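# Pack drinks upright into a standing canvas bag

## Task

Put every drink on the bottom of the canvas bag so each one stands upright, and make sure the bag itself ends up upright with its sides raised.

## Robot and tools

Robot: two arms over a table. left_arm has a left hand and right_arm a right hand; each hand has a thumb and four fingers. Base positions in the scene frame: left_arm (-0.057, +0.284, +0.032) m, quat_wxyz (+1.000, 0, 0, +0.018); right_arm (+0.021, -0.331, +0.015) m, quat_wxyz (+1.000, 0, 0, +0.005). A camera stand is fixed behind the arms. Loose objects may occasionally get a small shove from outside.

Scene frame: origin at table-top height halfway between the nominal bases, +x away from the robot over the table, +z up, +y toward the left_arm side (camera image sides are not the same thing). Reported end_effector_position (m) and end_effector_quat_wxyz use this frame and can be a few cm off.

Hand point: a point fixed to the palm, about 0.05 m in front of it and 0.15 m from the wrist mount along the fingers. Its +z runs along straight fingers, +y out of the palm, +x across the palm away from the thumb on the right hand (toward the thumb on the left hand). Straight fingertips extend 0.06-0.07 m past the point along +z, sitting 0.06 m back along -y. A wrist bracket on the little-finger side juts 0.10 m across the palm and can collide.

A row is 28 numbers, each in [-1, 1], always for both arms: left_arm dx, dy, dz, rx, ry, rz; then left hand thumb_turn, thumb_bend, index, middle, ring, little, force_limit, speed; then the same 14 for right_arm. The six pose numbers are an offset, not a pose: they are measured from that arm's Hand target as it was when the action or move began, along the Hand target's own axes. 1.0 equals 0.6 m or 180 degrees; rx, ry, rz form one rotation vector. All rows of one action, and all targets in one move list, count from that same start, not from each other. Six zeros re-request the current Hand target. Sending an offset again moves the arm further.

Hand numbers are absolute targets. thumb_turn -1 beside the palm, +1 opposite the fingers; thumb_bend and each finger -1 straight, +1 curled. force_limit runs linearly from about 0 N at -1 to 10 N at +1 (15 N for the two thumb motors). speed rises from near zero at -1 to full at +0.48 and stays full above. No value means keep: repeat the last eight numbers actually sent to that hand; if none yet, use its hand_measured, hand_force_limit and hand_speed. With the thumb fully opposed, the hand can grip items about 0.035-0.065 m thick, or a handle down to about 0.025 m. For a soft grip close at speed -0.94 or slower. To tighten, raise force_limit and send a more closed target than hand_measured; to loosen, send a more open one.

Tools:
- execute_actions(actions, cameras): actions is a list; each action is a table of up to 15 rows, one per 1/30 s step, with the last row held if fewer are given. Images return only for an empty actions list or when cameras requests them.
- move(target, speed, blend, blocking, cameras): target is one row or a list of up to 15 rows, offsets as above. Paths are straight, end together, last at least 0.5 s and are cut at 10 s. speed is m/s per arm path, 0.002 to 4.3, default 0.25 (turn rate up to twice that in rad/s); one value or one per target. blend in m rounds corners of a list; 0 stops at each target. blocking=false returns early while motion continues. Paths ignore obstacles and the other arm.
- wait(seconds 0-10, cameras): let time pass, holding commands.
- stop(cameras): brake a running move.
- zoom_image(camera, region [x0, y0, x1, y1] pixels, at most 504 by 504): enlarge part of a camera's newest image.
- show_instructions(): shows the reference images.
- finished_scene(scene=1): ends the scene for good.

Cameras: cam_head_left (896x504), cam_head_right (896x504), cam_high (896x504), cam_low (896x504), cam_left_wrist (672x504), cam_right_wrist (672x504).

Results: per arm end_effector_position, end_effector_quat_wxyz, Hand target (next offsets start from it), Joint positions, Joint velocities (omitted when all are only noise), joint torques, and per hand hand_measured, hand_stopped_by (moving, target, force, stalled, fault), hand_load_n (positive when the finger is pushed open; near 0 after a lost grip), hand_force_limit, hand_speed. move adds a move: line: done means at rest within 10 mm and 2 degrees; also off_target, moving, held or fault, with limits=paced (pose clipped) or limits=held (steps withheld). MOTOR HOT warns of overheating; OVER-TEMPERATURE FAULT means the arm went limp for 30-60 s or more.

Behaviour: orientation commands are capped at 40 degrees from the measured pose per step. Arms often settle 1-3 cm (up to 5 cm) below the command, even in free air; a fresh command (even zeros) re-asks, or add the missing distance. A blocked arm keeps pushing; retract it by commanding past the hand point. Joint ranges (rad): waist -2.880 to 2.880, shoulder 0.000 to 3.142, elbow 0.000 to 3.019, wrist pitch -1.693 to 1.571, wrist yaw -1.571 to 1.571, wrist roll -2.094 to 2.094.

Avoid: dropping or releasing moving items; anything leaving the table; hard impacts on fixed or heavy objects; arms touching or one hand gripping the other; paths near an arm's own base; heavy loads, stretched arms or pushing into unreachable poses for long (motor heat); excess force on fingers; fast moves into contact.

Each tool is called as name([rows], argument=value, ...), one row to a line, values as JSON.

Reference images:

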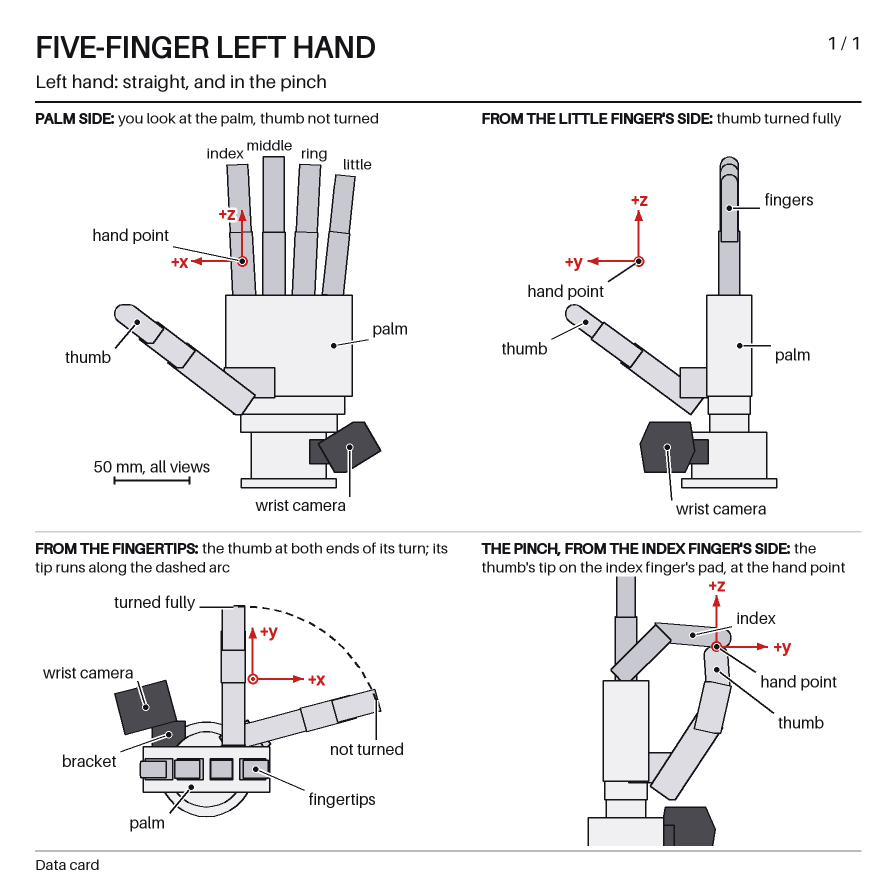

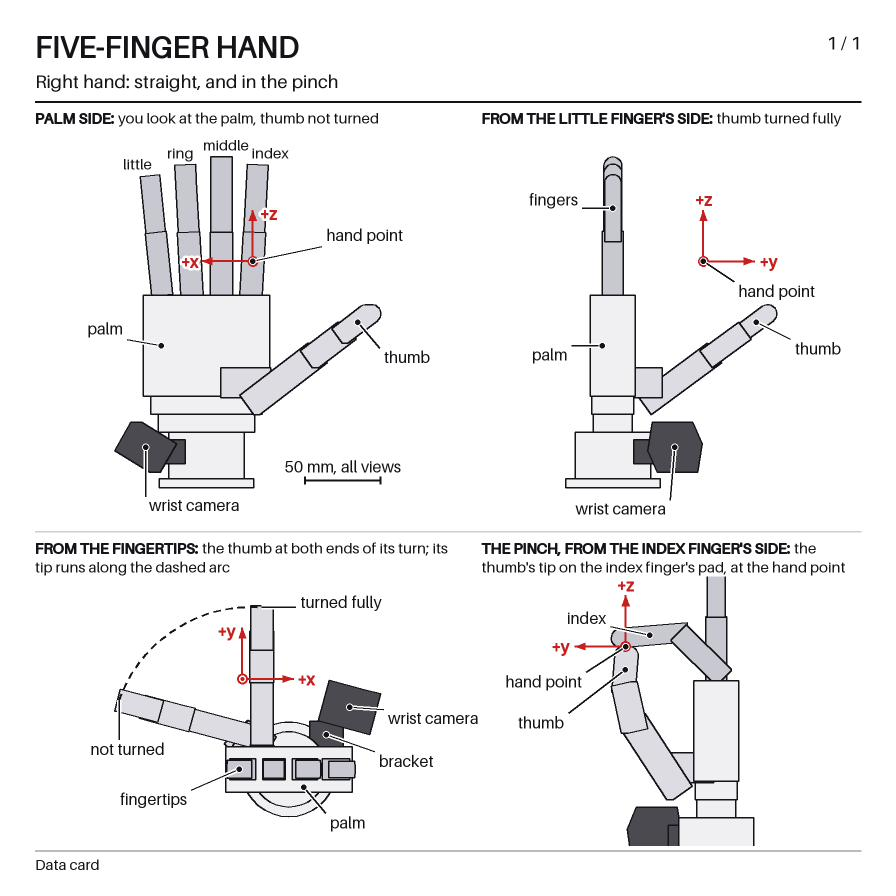

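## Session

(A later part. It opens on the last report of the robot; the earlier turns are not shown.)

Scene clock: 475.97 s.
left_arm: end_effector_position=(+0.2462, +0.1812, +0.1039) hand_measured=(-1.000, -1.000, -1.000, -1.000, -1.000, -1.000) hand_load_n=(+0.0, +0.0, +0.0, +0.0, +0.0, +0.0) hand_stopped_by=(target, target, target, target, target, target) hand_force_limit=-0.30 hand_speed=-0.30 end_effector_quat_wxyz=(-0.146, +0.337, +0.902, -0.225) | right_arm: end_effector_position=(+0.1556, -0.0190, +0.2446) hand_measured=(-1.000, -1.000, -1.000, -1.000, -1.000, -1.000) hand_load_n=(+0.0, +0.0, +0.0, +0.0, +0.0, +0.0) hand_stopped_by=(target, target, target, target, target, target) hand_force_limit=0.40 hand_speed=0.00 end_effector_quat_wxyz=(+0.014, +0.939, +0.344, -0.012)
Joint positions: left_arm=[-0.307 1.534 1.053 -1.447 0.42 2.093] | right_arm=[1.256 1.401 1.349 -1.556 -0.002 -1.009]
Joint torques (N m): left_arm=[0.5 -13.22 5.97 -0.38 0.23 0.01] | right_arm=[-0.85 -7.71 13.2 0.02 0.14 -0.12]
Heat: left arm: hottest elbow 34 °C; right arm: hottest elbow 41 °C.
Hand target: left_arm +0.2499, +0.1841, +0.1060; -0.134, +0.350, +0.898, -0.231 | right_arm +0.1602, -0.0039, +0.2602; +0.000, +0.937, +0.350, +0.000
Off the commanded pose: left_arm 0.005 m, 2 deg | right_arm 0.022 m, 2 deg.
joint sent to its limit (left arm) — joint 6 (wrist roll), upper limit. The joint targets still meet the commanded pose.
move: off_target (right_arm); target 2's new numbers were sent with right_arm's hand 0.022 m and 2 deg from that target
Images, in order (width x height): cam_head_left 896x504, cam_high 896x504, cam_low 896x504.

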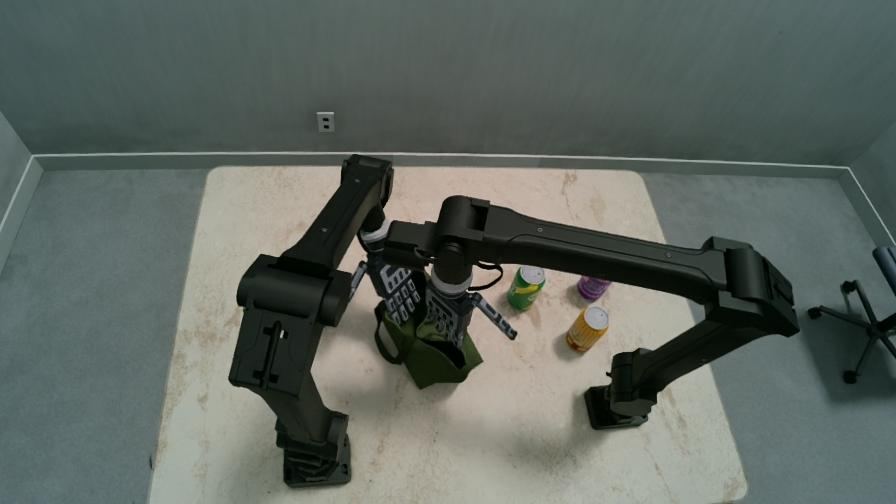

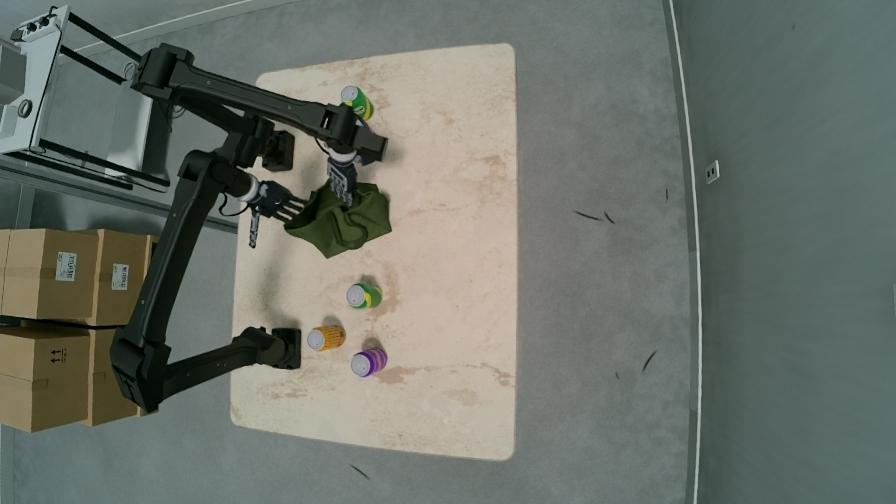

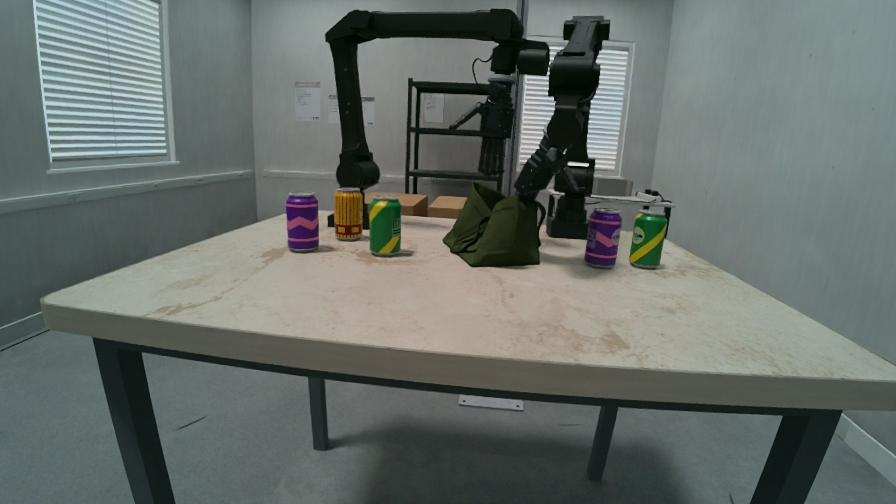

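move(target=[0, 0, 0, 0, 0, 0, -1, -1, -1, -1, -1, -1, -0.3, -0.3, 0.0235, -0.0017, 0.0833, 0, 0, 0, -1, -1, -1, -1, -1, -1, 0.4, 0], speed=0.1, cameras=["cam_high", "cam_head_left", "cam_low"])

zoom_image(camera="cam_high", region=[270, 150, 360, 240])

zoom_image(camera="cam_head_left", region=[370, 270, 490, 390])

zoom_image(camera="cam_low", region=[430, 130, 570, 270])

Scene clock: 478.50 s.
left_arm: end_effector_position=(+0.2462, +0.1812, +0.1039) hand_measured=(-1.000, -1.000, -1.000, -1.000, -1.000, -1.000) hand_load_n=(-0.5, +0.0, +0.0, +0.0, +0.0, +0.0) hand_stopped_by=(target, target, target, target, target, target) hand_force_limit=-0.30 hand_speed=-0.30 end_effector_quat_wxyz=(-0.146, +0.337, +0.902, -0.225) | right_arm: end_effector_position=(+0.1654, +0.0065, +0.2178) hand_measured=(-1.000, -1.000, -1.000, -1.000, -1.000, -1.000) hand_load_n=(+0.0, +0.0, +0.0, -0.5, +0.0, +0.0) hand_stopped_by=(target, target, target, target, target, target) hand_force_limit=0.40 hand_speed=0.00 end_effector_quat_wxyz=(-0.004, +0.937, +0.350, +0.002)
Joint positions: left_arm=[-0.307 1.534 1.053 -1.447 0.42 2.093] | right_arm=[1.254 1.444 1.331 -1.448 -0.002 -1.023]
Joint torques (N m): left_arm=[0.5 -13.27 5.97 -0.35 0.23 0.01] | right_arm=[-1.85 -8.35 7.86 1.07 0.14 -0.11]
Heat: left arm: hottest elbow 34 °C; right arm: hottest elbow 41 °C.
Hand target: left_arm +0.2499, +0.1841, +0.1060; -0.134, +0.350, +0.898, -0.231 | right_arm +0.1702, +0.0061, +0.2103; +0.000, +0.937, +0.350, +0.000
Off the commanded pose: left_arm 0.005 m, 2 deg | right_arm 0.009 m, 1 deg.
joint sent to its limit (left arm) — joint 6 (wrist roll), upper limit. The joint targets still meet the commanded pose.
move: done
Images, in order (width x height): cam_head_left 896x504, cam_high 896x504, cam_low 896x504.

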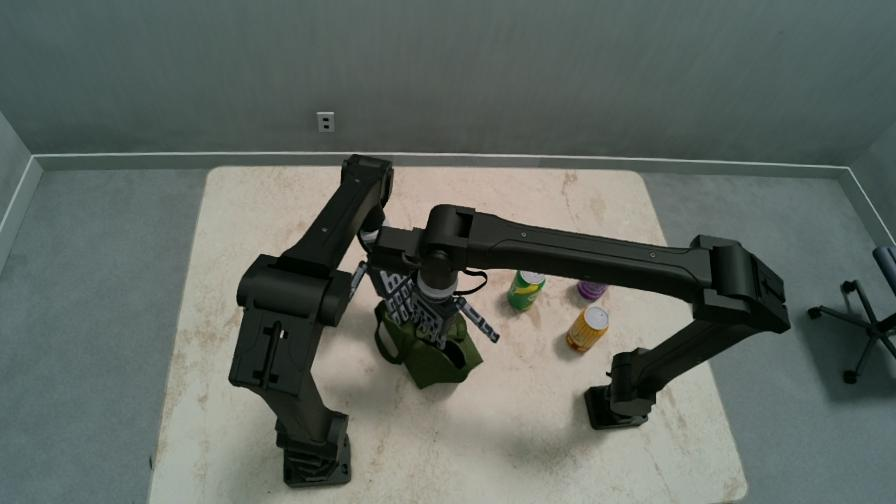

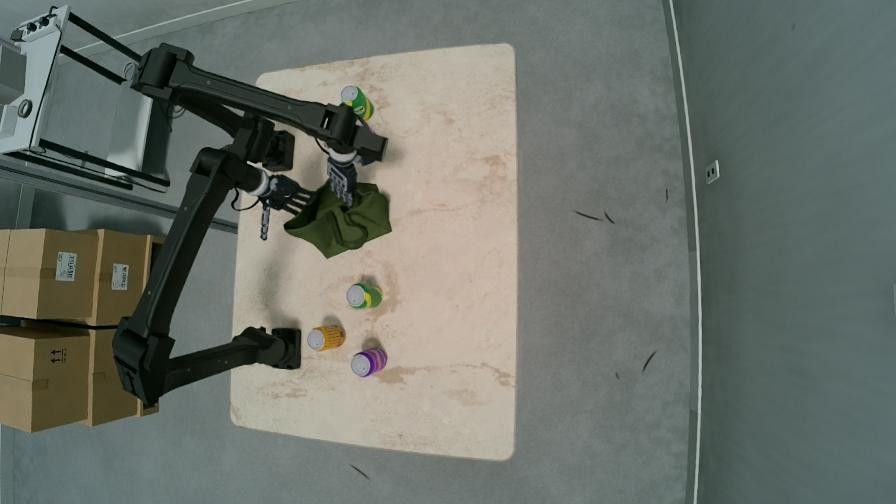

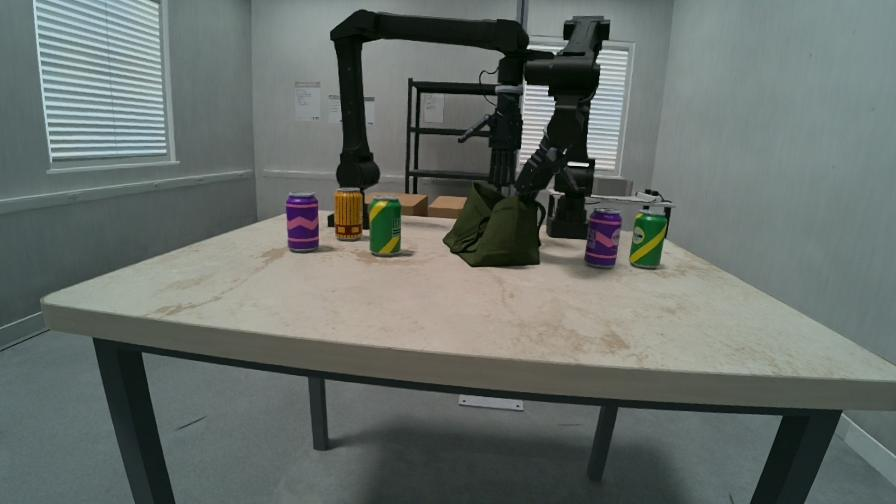

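Scaled by 5.600 from the camera's 896x504 image, which has a finer 1280x720 frame.

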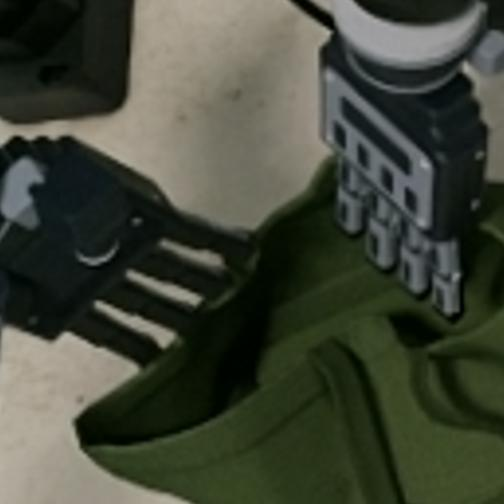

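Scaled by 4.200 from the camera's 896x504 image, which has a finer 1280x720 frame.

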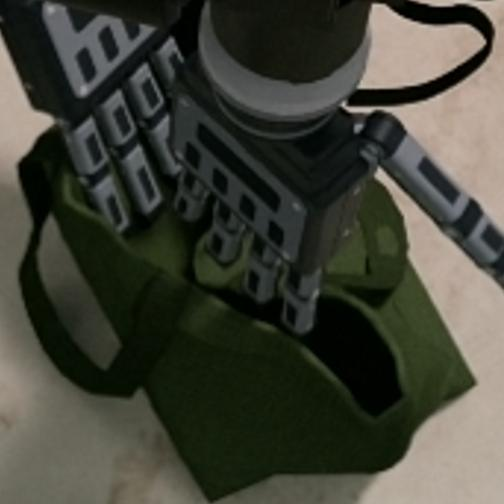

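Scaled by 3.600 from the camera's 896x504 image, which has a finer 1280x720 frame.

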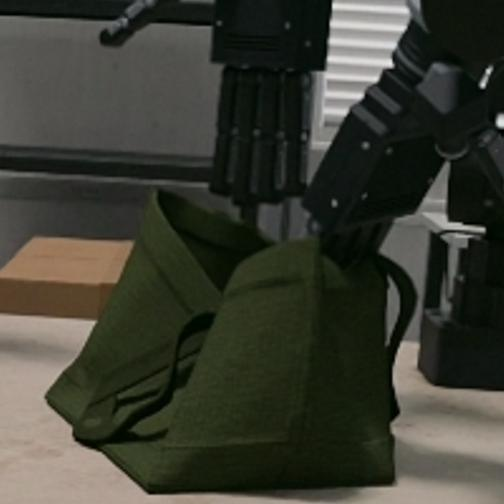

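move([
  [0, 0, 0, 0, 0, 0, -1, -1, -1, -1, -1, -1, -0.3, -0.3, 0.008, 0.0262, 0.01, 0, 0, 0, -1, -1, -1, -1, -1, -1, 0.4, 0],
  [0, 0, 0, 0, 0, 0, -1, -1, -1, -1, -1, -1, -0.3, -0.3, 0.008, 0.0262, 0.08, 0, 0, 0, -1, -1, -1, -1, -1, -1, 0.4, 0],
], speed=0.08, cameras=["cam_high", "cam_head_left", "cam_low"])

zoom_image(camera="cam_high", region=[270, 150, 360, 240])

zoom_image(camera="cam_head_left", region=[370, 270, 490, 390])

zoom_image(camera="cam_low", region=[430, 130, 570, 270])

Scene clock: 482.93 s.
left_arm: end_effector_position=(+0.2462, +0.1812, +0.1039) hand_measured=(-1.000, -1.000, -1.000, -1.000, -1.000, -1.000) hand_load_n=(+0.0, +0.0, +0.0, +0.0, +0.0, +0.0) hand_stopped_by=(target, target, target, target, target, target) hand_force_limit=-0.30 hand_speed=-0.30 end_effector_quat_wxyz=(-0.146, +0.337, +0.902, -0.225) | right_arm: end_effector_position=(+0.1805, -0.0014, +0.1701) hand_measured=(-1.000, -1.000, -1.000, -1.000, -1.000, -1.000) hand_load_n=(+0.0, -0.5, +0.0, +0.0, +0.0, +0.0) hand_stopped_by=(target, target, target, target, target, target) hand_force_limit=0.40 hand_speed=0.00 end_effector_quat_wxyz=(-0.005, +0.937, +0.349, +0.003)
Joint positions: left_arm=[-0.307 1.534 1.053 -1.447 0.42 2.093] | right_arm=[1.214 1.458 1.219 -1.321 -0.002 -1.061]
Joint torques (N m): left_arm=[0.5 -13.22 5.97 -0.36 0.23 0.01] | right_arm=[-1.67 -8.18 7.65 1.11 0.14 -0.13]
Heat: left arm: hottest elbow 34 °C; right arm: hottest elbow 41 °C.
Hand target: left_arm +0.2499, +0.1841, +0.1060; -0.134, +0.350, +0.898, -0.231 | right_arm +0.1841, -0.0026, +0.1622; +0.000, +0.937, +0.350, +0.000
Off the commanded pose: left_arm 0.005 m, 2 deg | right_arm 0.009 m, 1 deg.
joint sent to its limit (left arm) — joint 6 (wrist roll), upper limit. The joint targets still meet the commanded pose.
move: done
Images, in order (width x height): cam_head_left 896x504, cam_high 896x504, cam_low 896x504.

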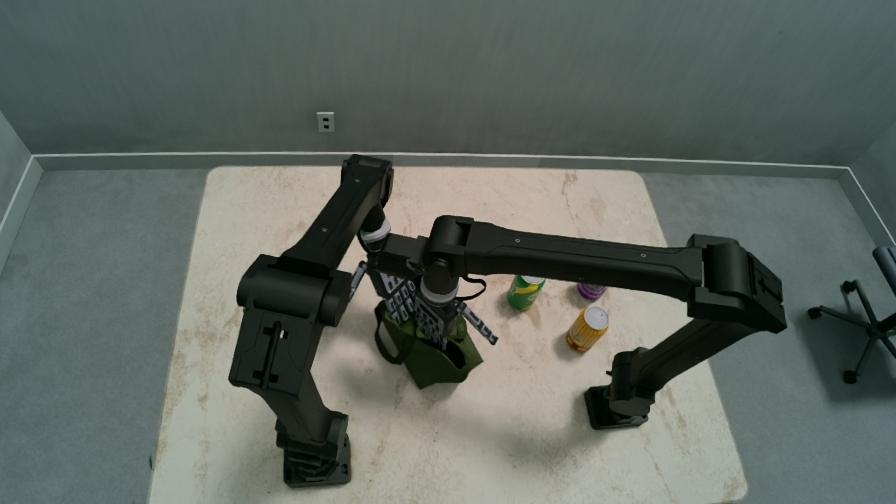

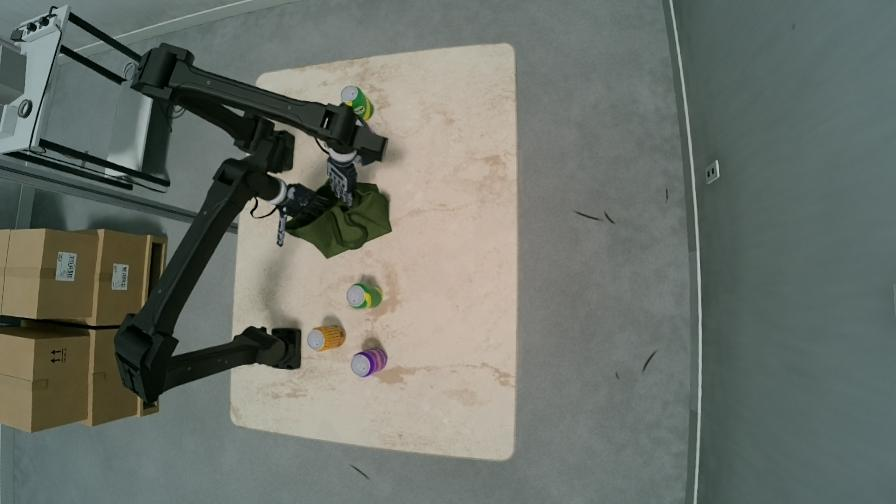

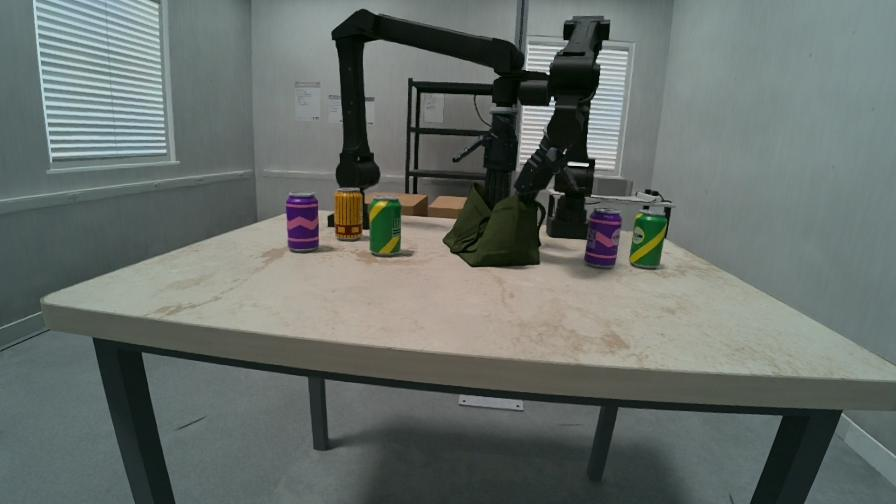

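Scaled by 5.600 from the camera's 896x504 image, which has a finer 1280x720 frame.

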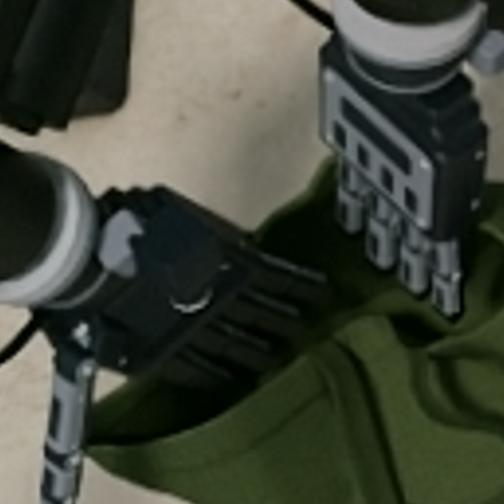

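Scaled by 4.200 from the camera's 896x504 image, which has a finer 1280x720 frame.

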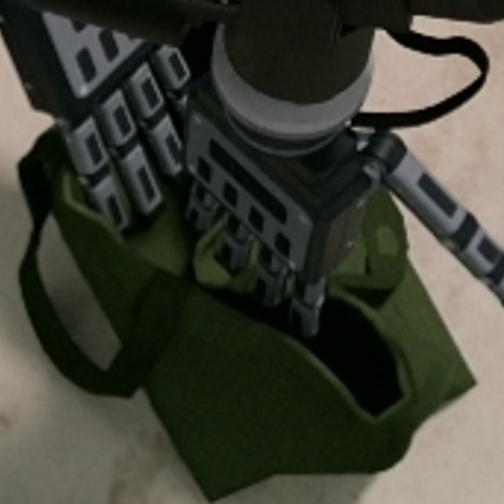

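Scaled by 3.600 from the camera's 896x504 image, which has a finer 1280x720 frame.

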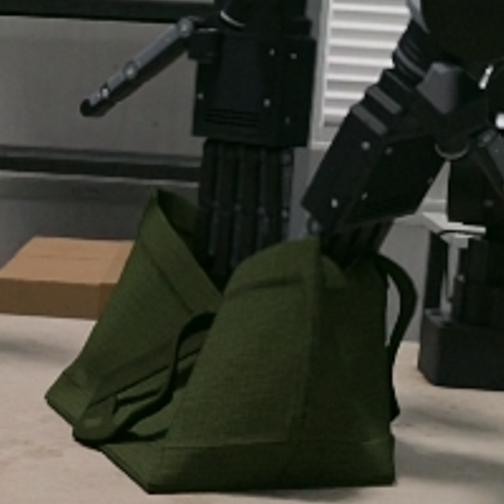

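move([
  [0, 0, 0, 0, 0, 0, -1, -1, -1, -1, -1, -1, -0.3, -0.3, 0, 0, 0.0753, 0, 0, 0, -1, -1, -1, -1, -1, -1, 0.4, 0],
  [0, 0, 0, 0, 0, 0, -1, -1, -1, -1, -1, -1, -0.3, -0.3, -0.0231, 0.0625, 0.0753, 0, 0, 0, -1, -1, -1, -1, -1, -1, 0.4, 0],
], speed=0.08, cameras=["cam_high", "cam_head_left", "cam_low"])

zoom_image(camera="cam_high", region=[270, 150, 410, 290])

zoom_image(camera="cam_head_left", region=[370, 250, 530, 410])

zoom_image(camera="cam_low", region=[430, 130, 570, 270])

Scene clock: 486.80 s.
left_arm: end_effector_position=(+0.2461, +0.1802, +0.1042) hand_measured=(-1.000, -1.000, -1.000, -1.000, -1.000, -1.000) hand_load_n=(+0.0, +0.0, +0.0, +0.0, +0.0, +0.0) hand_stopped_by=(target, target, target, target, target, target) hand_force_limit=-0.30 hand_speed=-0.30 end_effector_quat_wxyz=(-0.146, +0.337, +0.902, -0.228) | right_arm: end_effector_position=(+0.1971, -0.0321, +0.1186) hand_measured=(-1.000, -1.000, -1.000, -1.000, -1.000, -1.000) hand_load_n=(+0.0, +0.0, +0.0, +0.0, +0.0, +0.0) hand_stopped_by=(target, target, target, target, target, target) hand_force_limit=0.40 hand_speed=0.00 end_effector_quat_wxyz=(-0.004, +0.937, +0.350, +0.002)
Joint positions: left_arm=[-0.307 1.533 1.053 -1.446 0.425 2.093] | right_arm=[1.148 1.444 1.063 -1.18 -0.002 -1.127]
Joint torques (N m): left_arm=[0.5 -13.27 5.97 -0.39 0.03 0.01] | right_arm=[-1.79 -9.35 6.78 0.47 0.14 -0.12]
Heat: left arm: hottest elbow 33 °C; right arm: hottest elbow 40 °C.
Hand target: left_arm +0.2498, +0.1841, +0.1061; -0.135, +0.350, +0.898, -0.231 | right_arm +0.1983, -0.0400, +0.1171; +0.000, +0.937, +0.350, +0.000
Off the commanded pose: left_arm 0.006 m, 2 deg | right_arm 0.008 m, 1 deg.
joint sent to its limit (left arm) — joint 6 (wrist roll), upper limit. The joint targets still meet the commanded pose.
move: done
Images, in order (width x height): cam_head_left 896x504, cam_high 896x504, cam_low 896x504.

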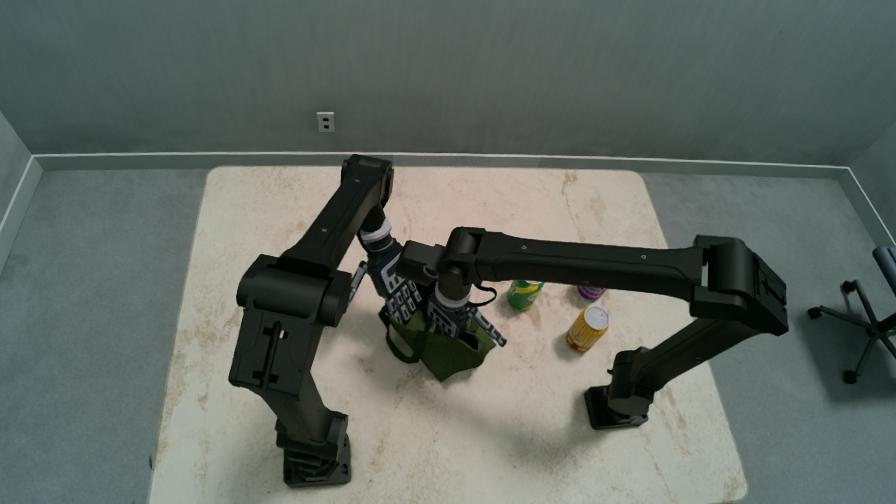

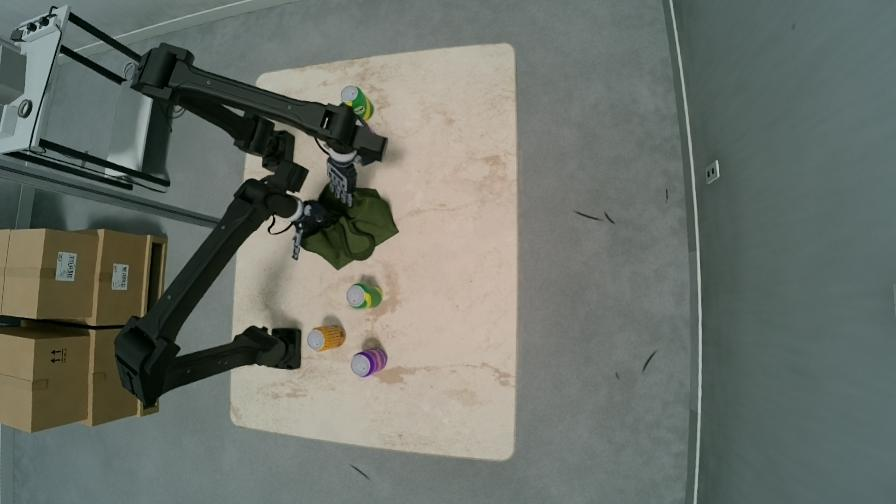

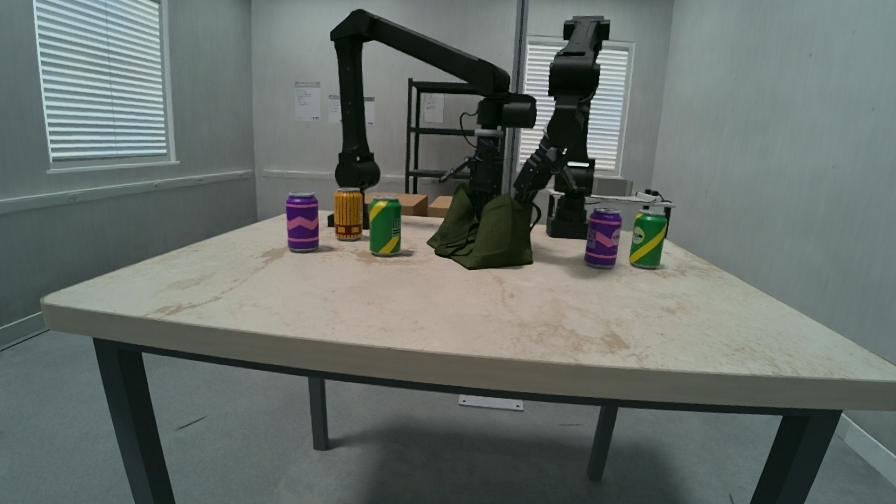

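Scaled by 3.600 from the camera's 896x504 image, which has a finer 1280x720 frame.

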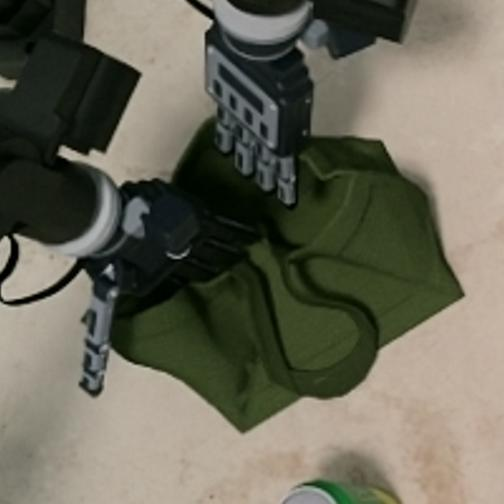

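Scaled by 3.150 from the camera's 896x504 image, which has a finer 1280x720 frame.

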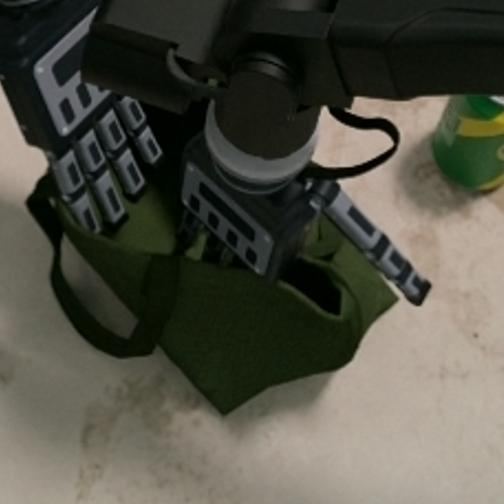

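Scaled by 3.600 from the camera's 896x504 image, which has a finer 1280x720 frame.

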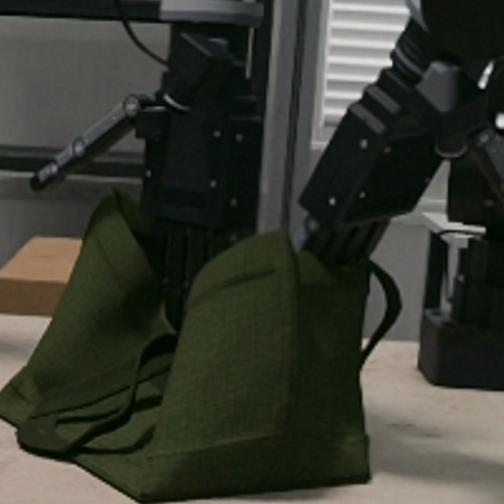

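move(target=[0, 0, 0, 0, 0, 0, -1, -1, -1, -1, -1, -1, -0.3, -0.3, -0.0139, 0.0652, 0, 0, 0, 0, -1, -1, -1, -1, -1, -1, 0.4, 0], speed=0.08, cameras=["cam_high", "cam_head_left", "cam_low"])

zoom_image(camera="cam_high", region=[270, 150, 410, 290])

zoom_image(camera="cam_head_left", region=[370, 250, 530, 410])

zoom_image(camera="cam_low", region=[430, 130, 570, 270])

Scene clock: 492.97 s.
left_arm: end_effector_position=(+0.2482, +0.1784, +0.1034) hand_measured=(-1.000, -1.000, -1.000, -1.000, -1.000, -1.000) hand_load_n=(+0.0, +0.0, +0.0, +0.0, +0.0, +0.0) hand_stopped_by=(target, target, target, target, target, target) hand_force_limit=-0.30 hand_speed=-0.30 end_effector_quat_wxyz=(-0.141, +0.337, +0.902, -0.230) | right_arm: end_effector_position=(+0.2166, -0.0597, +0.1227) hand_measured=(-1.000, -1.000, -1.000, -1.000, -1.000, -1.000) hand_load_n=(+0.0, +0.0, +0.0, +0.5, +0.0, +0.0) hand_stopped_by=(target, target, target, target, target, target) hand_force_limit=0.40 hand_speed=0.00 end_effector_quat_wxyz=(-0.012, +0.936, +0.352, +0.008)
Joint positions: left_arm=[-0.307 1.533 1.053 -1.437 0.431 2.093] | right_arm=[1.07 1.383 1.014 -1.174 -0.008 -1.211]
Joint torques (N m): left_arm=[0.5 -13.22 5.97 -0.79 -0.21 0.01] | right_arm=[-2.43 -8.12 6.04 0.23 0.34 -0.15]
Heat: left arm: hottest elbow 33 °C; right arm: hottest elbow 40 °C.
Hand target: left_arm +0.2498, +0.1841, +0.1061; -0.135, +0.350, +0.898, -0.231 | right_arm +0.2175, -0.0750, +0.1170; +0.000, +0.937, +0.350, +0.000
Off the commanded pose: left_arm 0.007 m, 2 deg | right_arm 0.016 m, 2 deg.
joint sent to its limit (left arm) — joint 6 (wrist roll), upper limit. The joint targets still meet the commanded pose.
move: off_target (right_arm)
Images, in order (width x height): cam_head_left 896x504, cam_high 896x504, cam_low 896x504.

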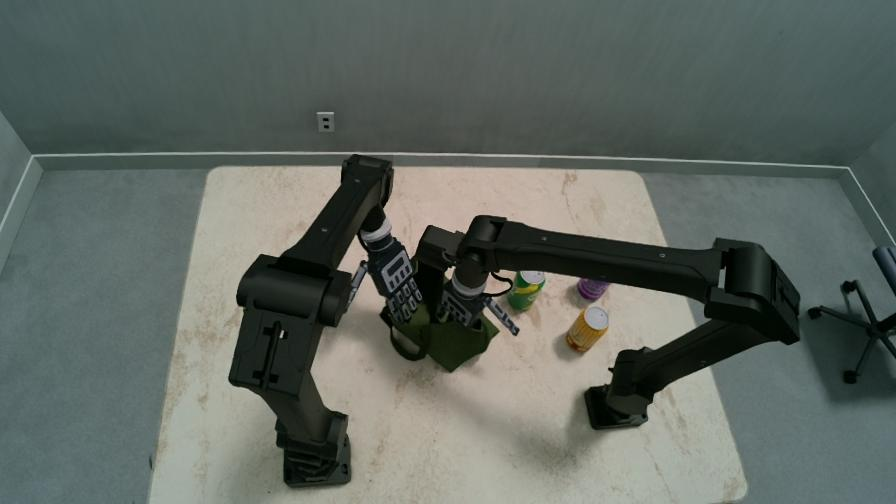

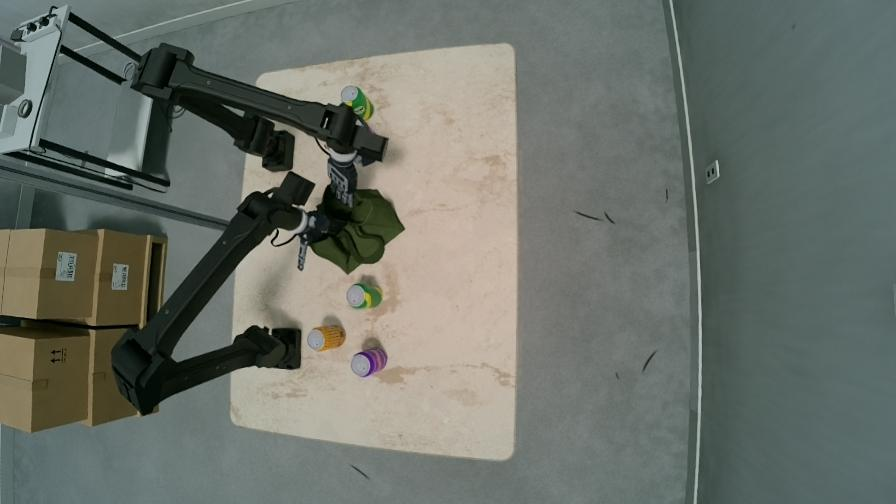

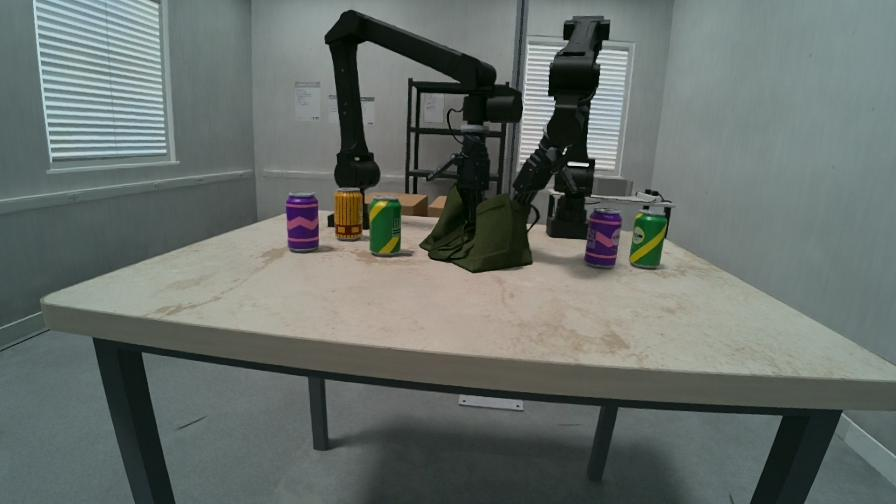

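Scaled by 3.600 from the camera's 896x504 image, which has a finer 1280x720 frame.

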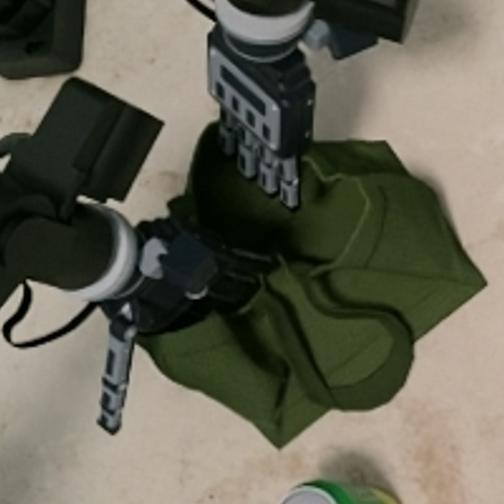

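Scaled by 3.150 from the camera's 896x504 image, which has a finer 1280x720 frame.

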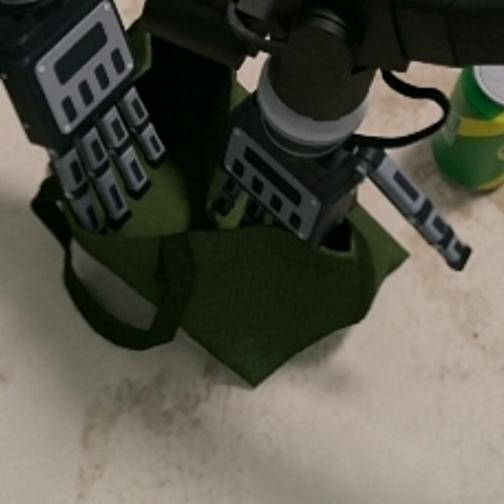

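Scaled by 3.600 from the camera's 896x504 image, which has a finer 1280x720 frame.

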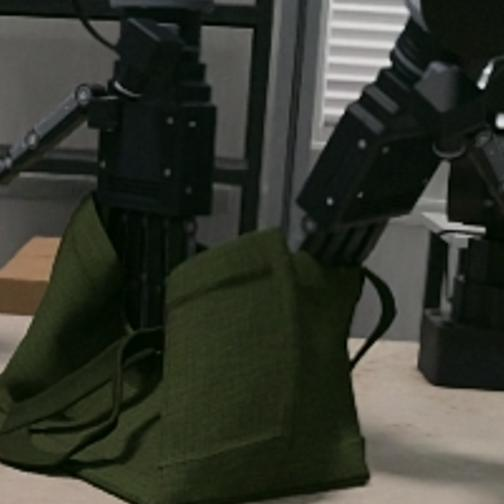

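move(target=[0, 0, 0, 0, 0, 0, -1, -1, -1, -1, -1, -1, -0.3, -0.3, -0.004, 0.0498, 0, 0, 0, 0, -1, -1, -1, -1, -1, -1, 0.4, 0], speed=0.08, cameras=["cam_high", "cam_head_left", "cam_low"])

zoom_image(camera="cam_high", region=[270, 150, 410, 290])

zoom_image(camera="cam_head_left", region=[370, 250, 530, 410])

zoom_image(camera="cam_low", region=[430, 130, 570, 270])

Scene clock: 495.50 s.
left_arm: end_effector_position=(+0.2502, +0.1758, +0.1027) hand_measured=(-1.000, -1.000, -1.000, -1.000, -1.000, -1.000) hand_load_n=(+0.0, +0.0, +0.0, +0.5, -0.5, +0.0) hand_stopped_by=(target, target, target, target, target, target) hand_force_limit=-0.30 hand_speed=-0.30 end_effector_quat_wxyz=(-0.135, +0.338, +0.902, -0.234) | right_arm: end_effector_position=(+0.2329, -0.0752, +0.1268) hand_measured=(-1.000, -1.000, -1.000, -1.000, -1.000, -1.000) hand_load_n=(+0.0, +0.0, +0.0, +1.0, -0.5, +0.0) hand_stopped_by=(target, target, target, target, target, target) hand_force_limit=0.40 hand_speed=0.00 end_effector_quat_wxyz=(-0.024, +0.934, +0.357, +0.013)
Joint positions: left_arm=[-0.307 1.533 1.053 -1.427 0.44 2.093] | right_arm=[1.006 1.346 0.995 -1.169 -0.023 -1.286]
Joint torques (N m): left_arm=[0.5 -13.27 5.97 -1.14 -0.62 0.02] | right_arm=[-3.19 -7.24 5.46 -0.02 0.84 -0.15]
Heat: left arm: hottest elbow 33 °C; right arm: hottest elbow 39 °C.
Hand target: left_arm +0.2499, +0.1841, +0.1061; -0.134, +0.350, +0.898, -0.231 | right_arm +0.2353, -0.0991, +0.1171; +0.000, +0.937, +0.350, +0.000
Off the commanded pose: left_arm 0.009 m, 2 deg | right_arm 0.026 m, 3 deg.
joint sent to its limit (left arm) — joint 6 (wrist roll), upper limit. The joint targets still meet the commanded pose.
move: off_target (right_arm)
Images, in order (width x height): cam_head_left 896x504, cam_high 896x504, cam_low 896x504.

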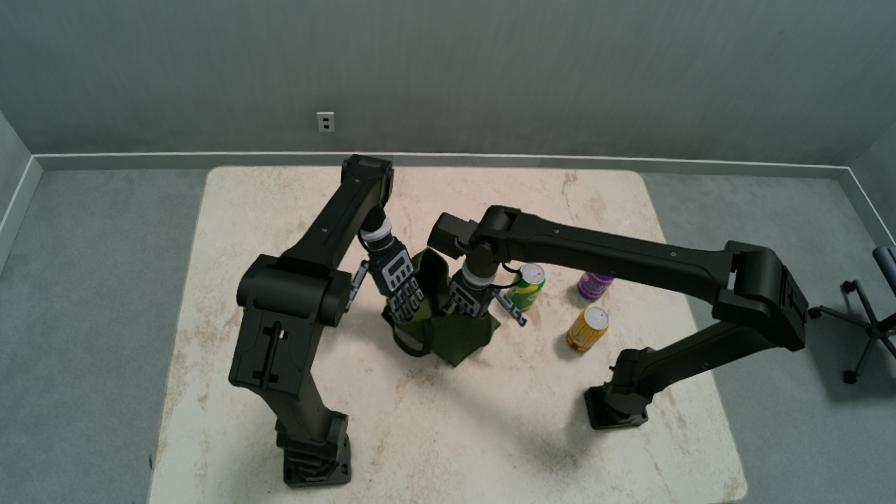

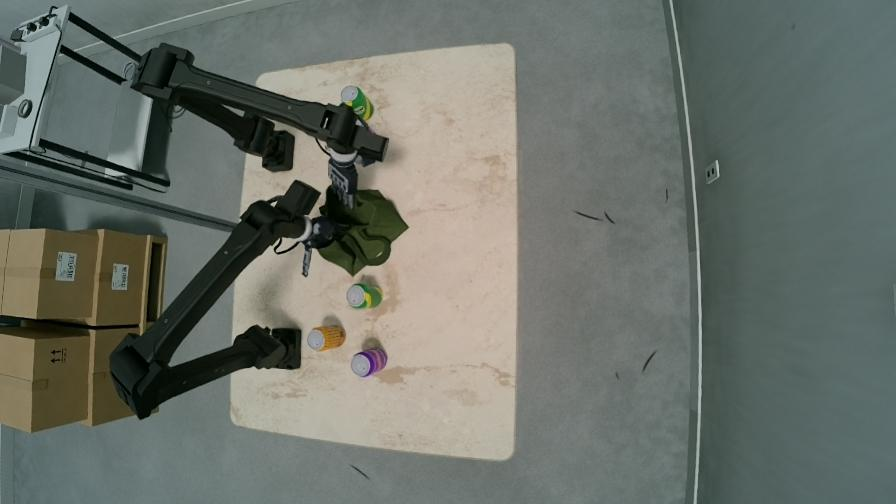

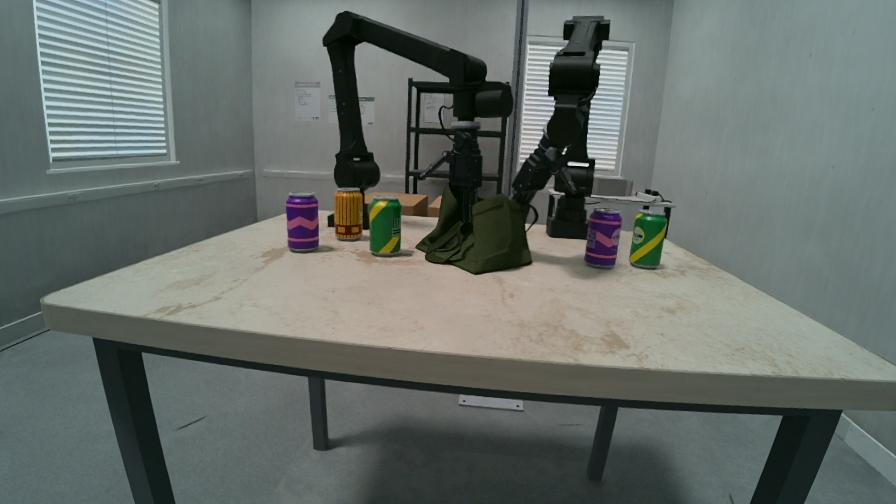

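Scaled by 3.600 from the camera's 896x504 image, which has a finer 1280x720 frame.

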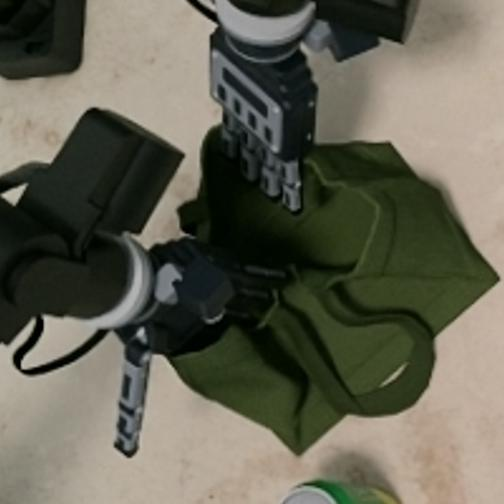

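Scaled by 3.150 from the camera's 896x504 image, which has a finer 1280x720 frame.

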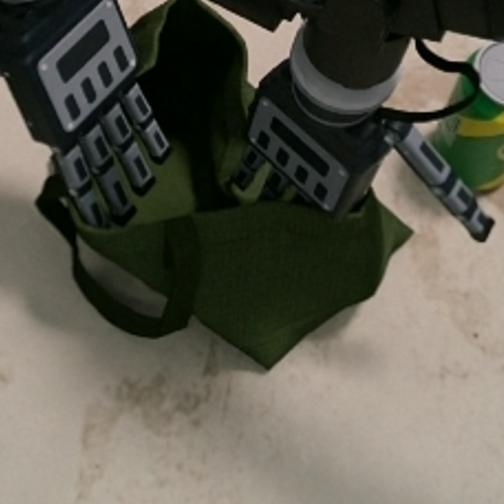

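Scaled by 3.600 from the camera's 896x504 image, which has a finer 1280x720 frame.

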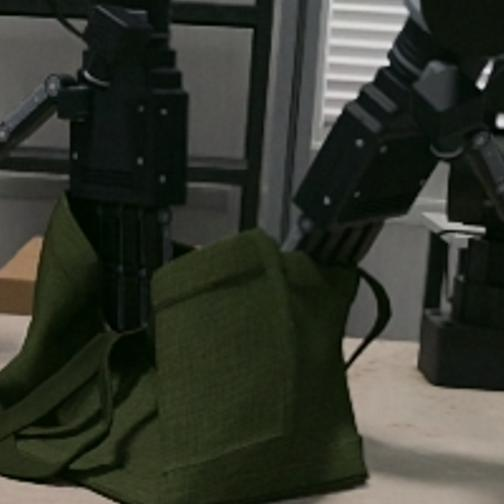

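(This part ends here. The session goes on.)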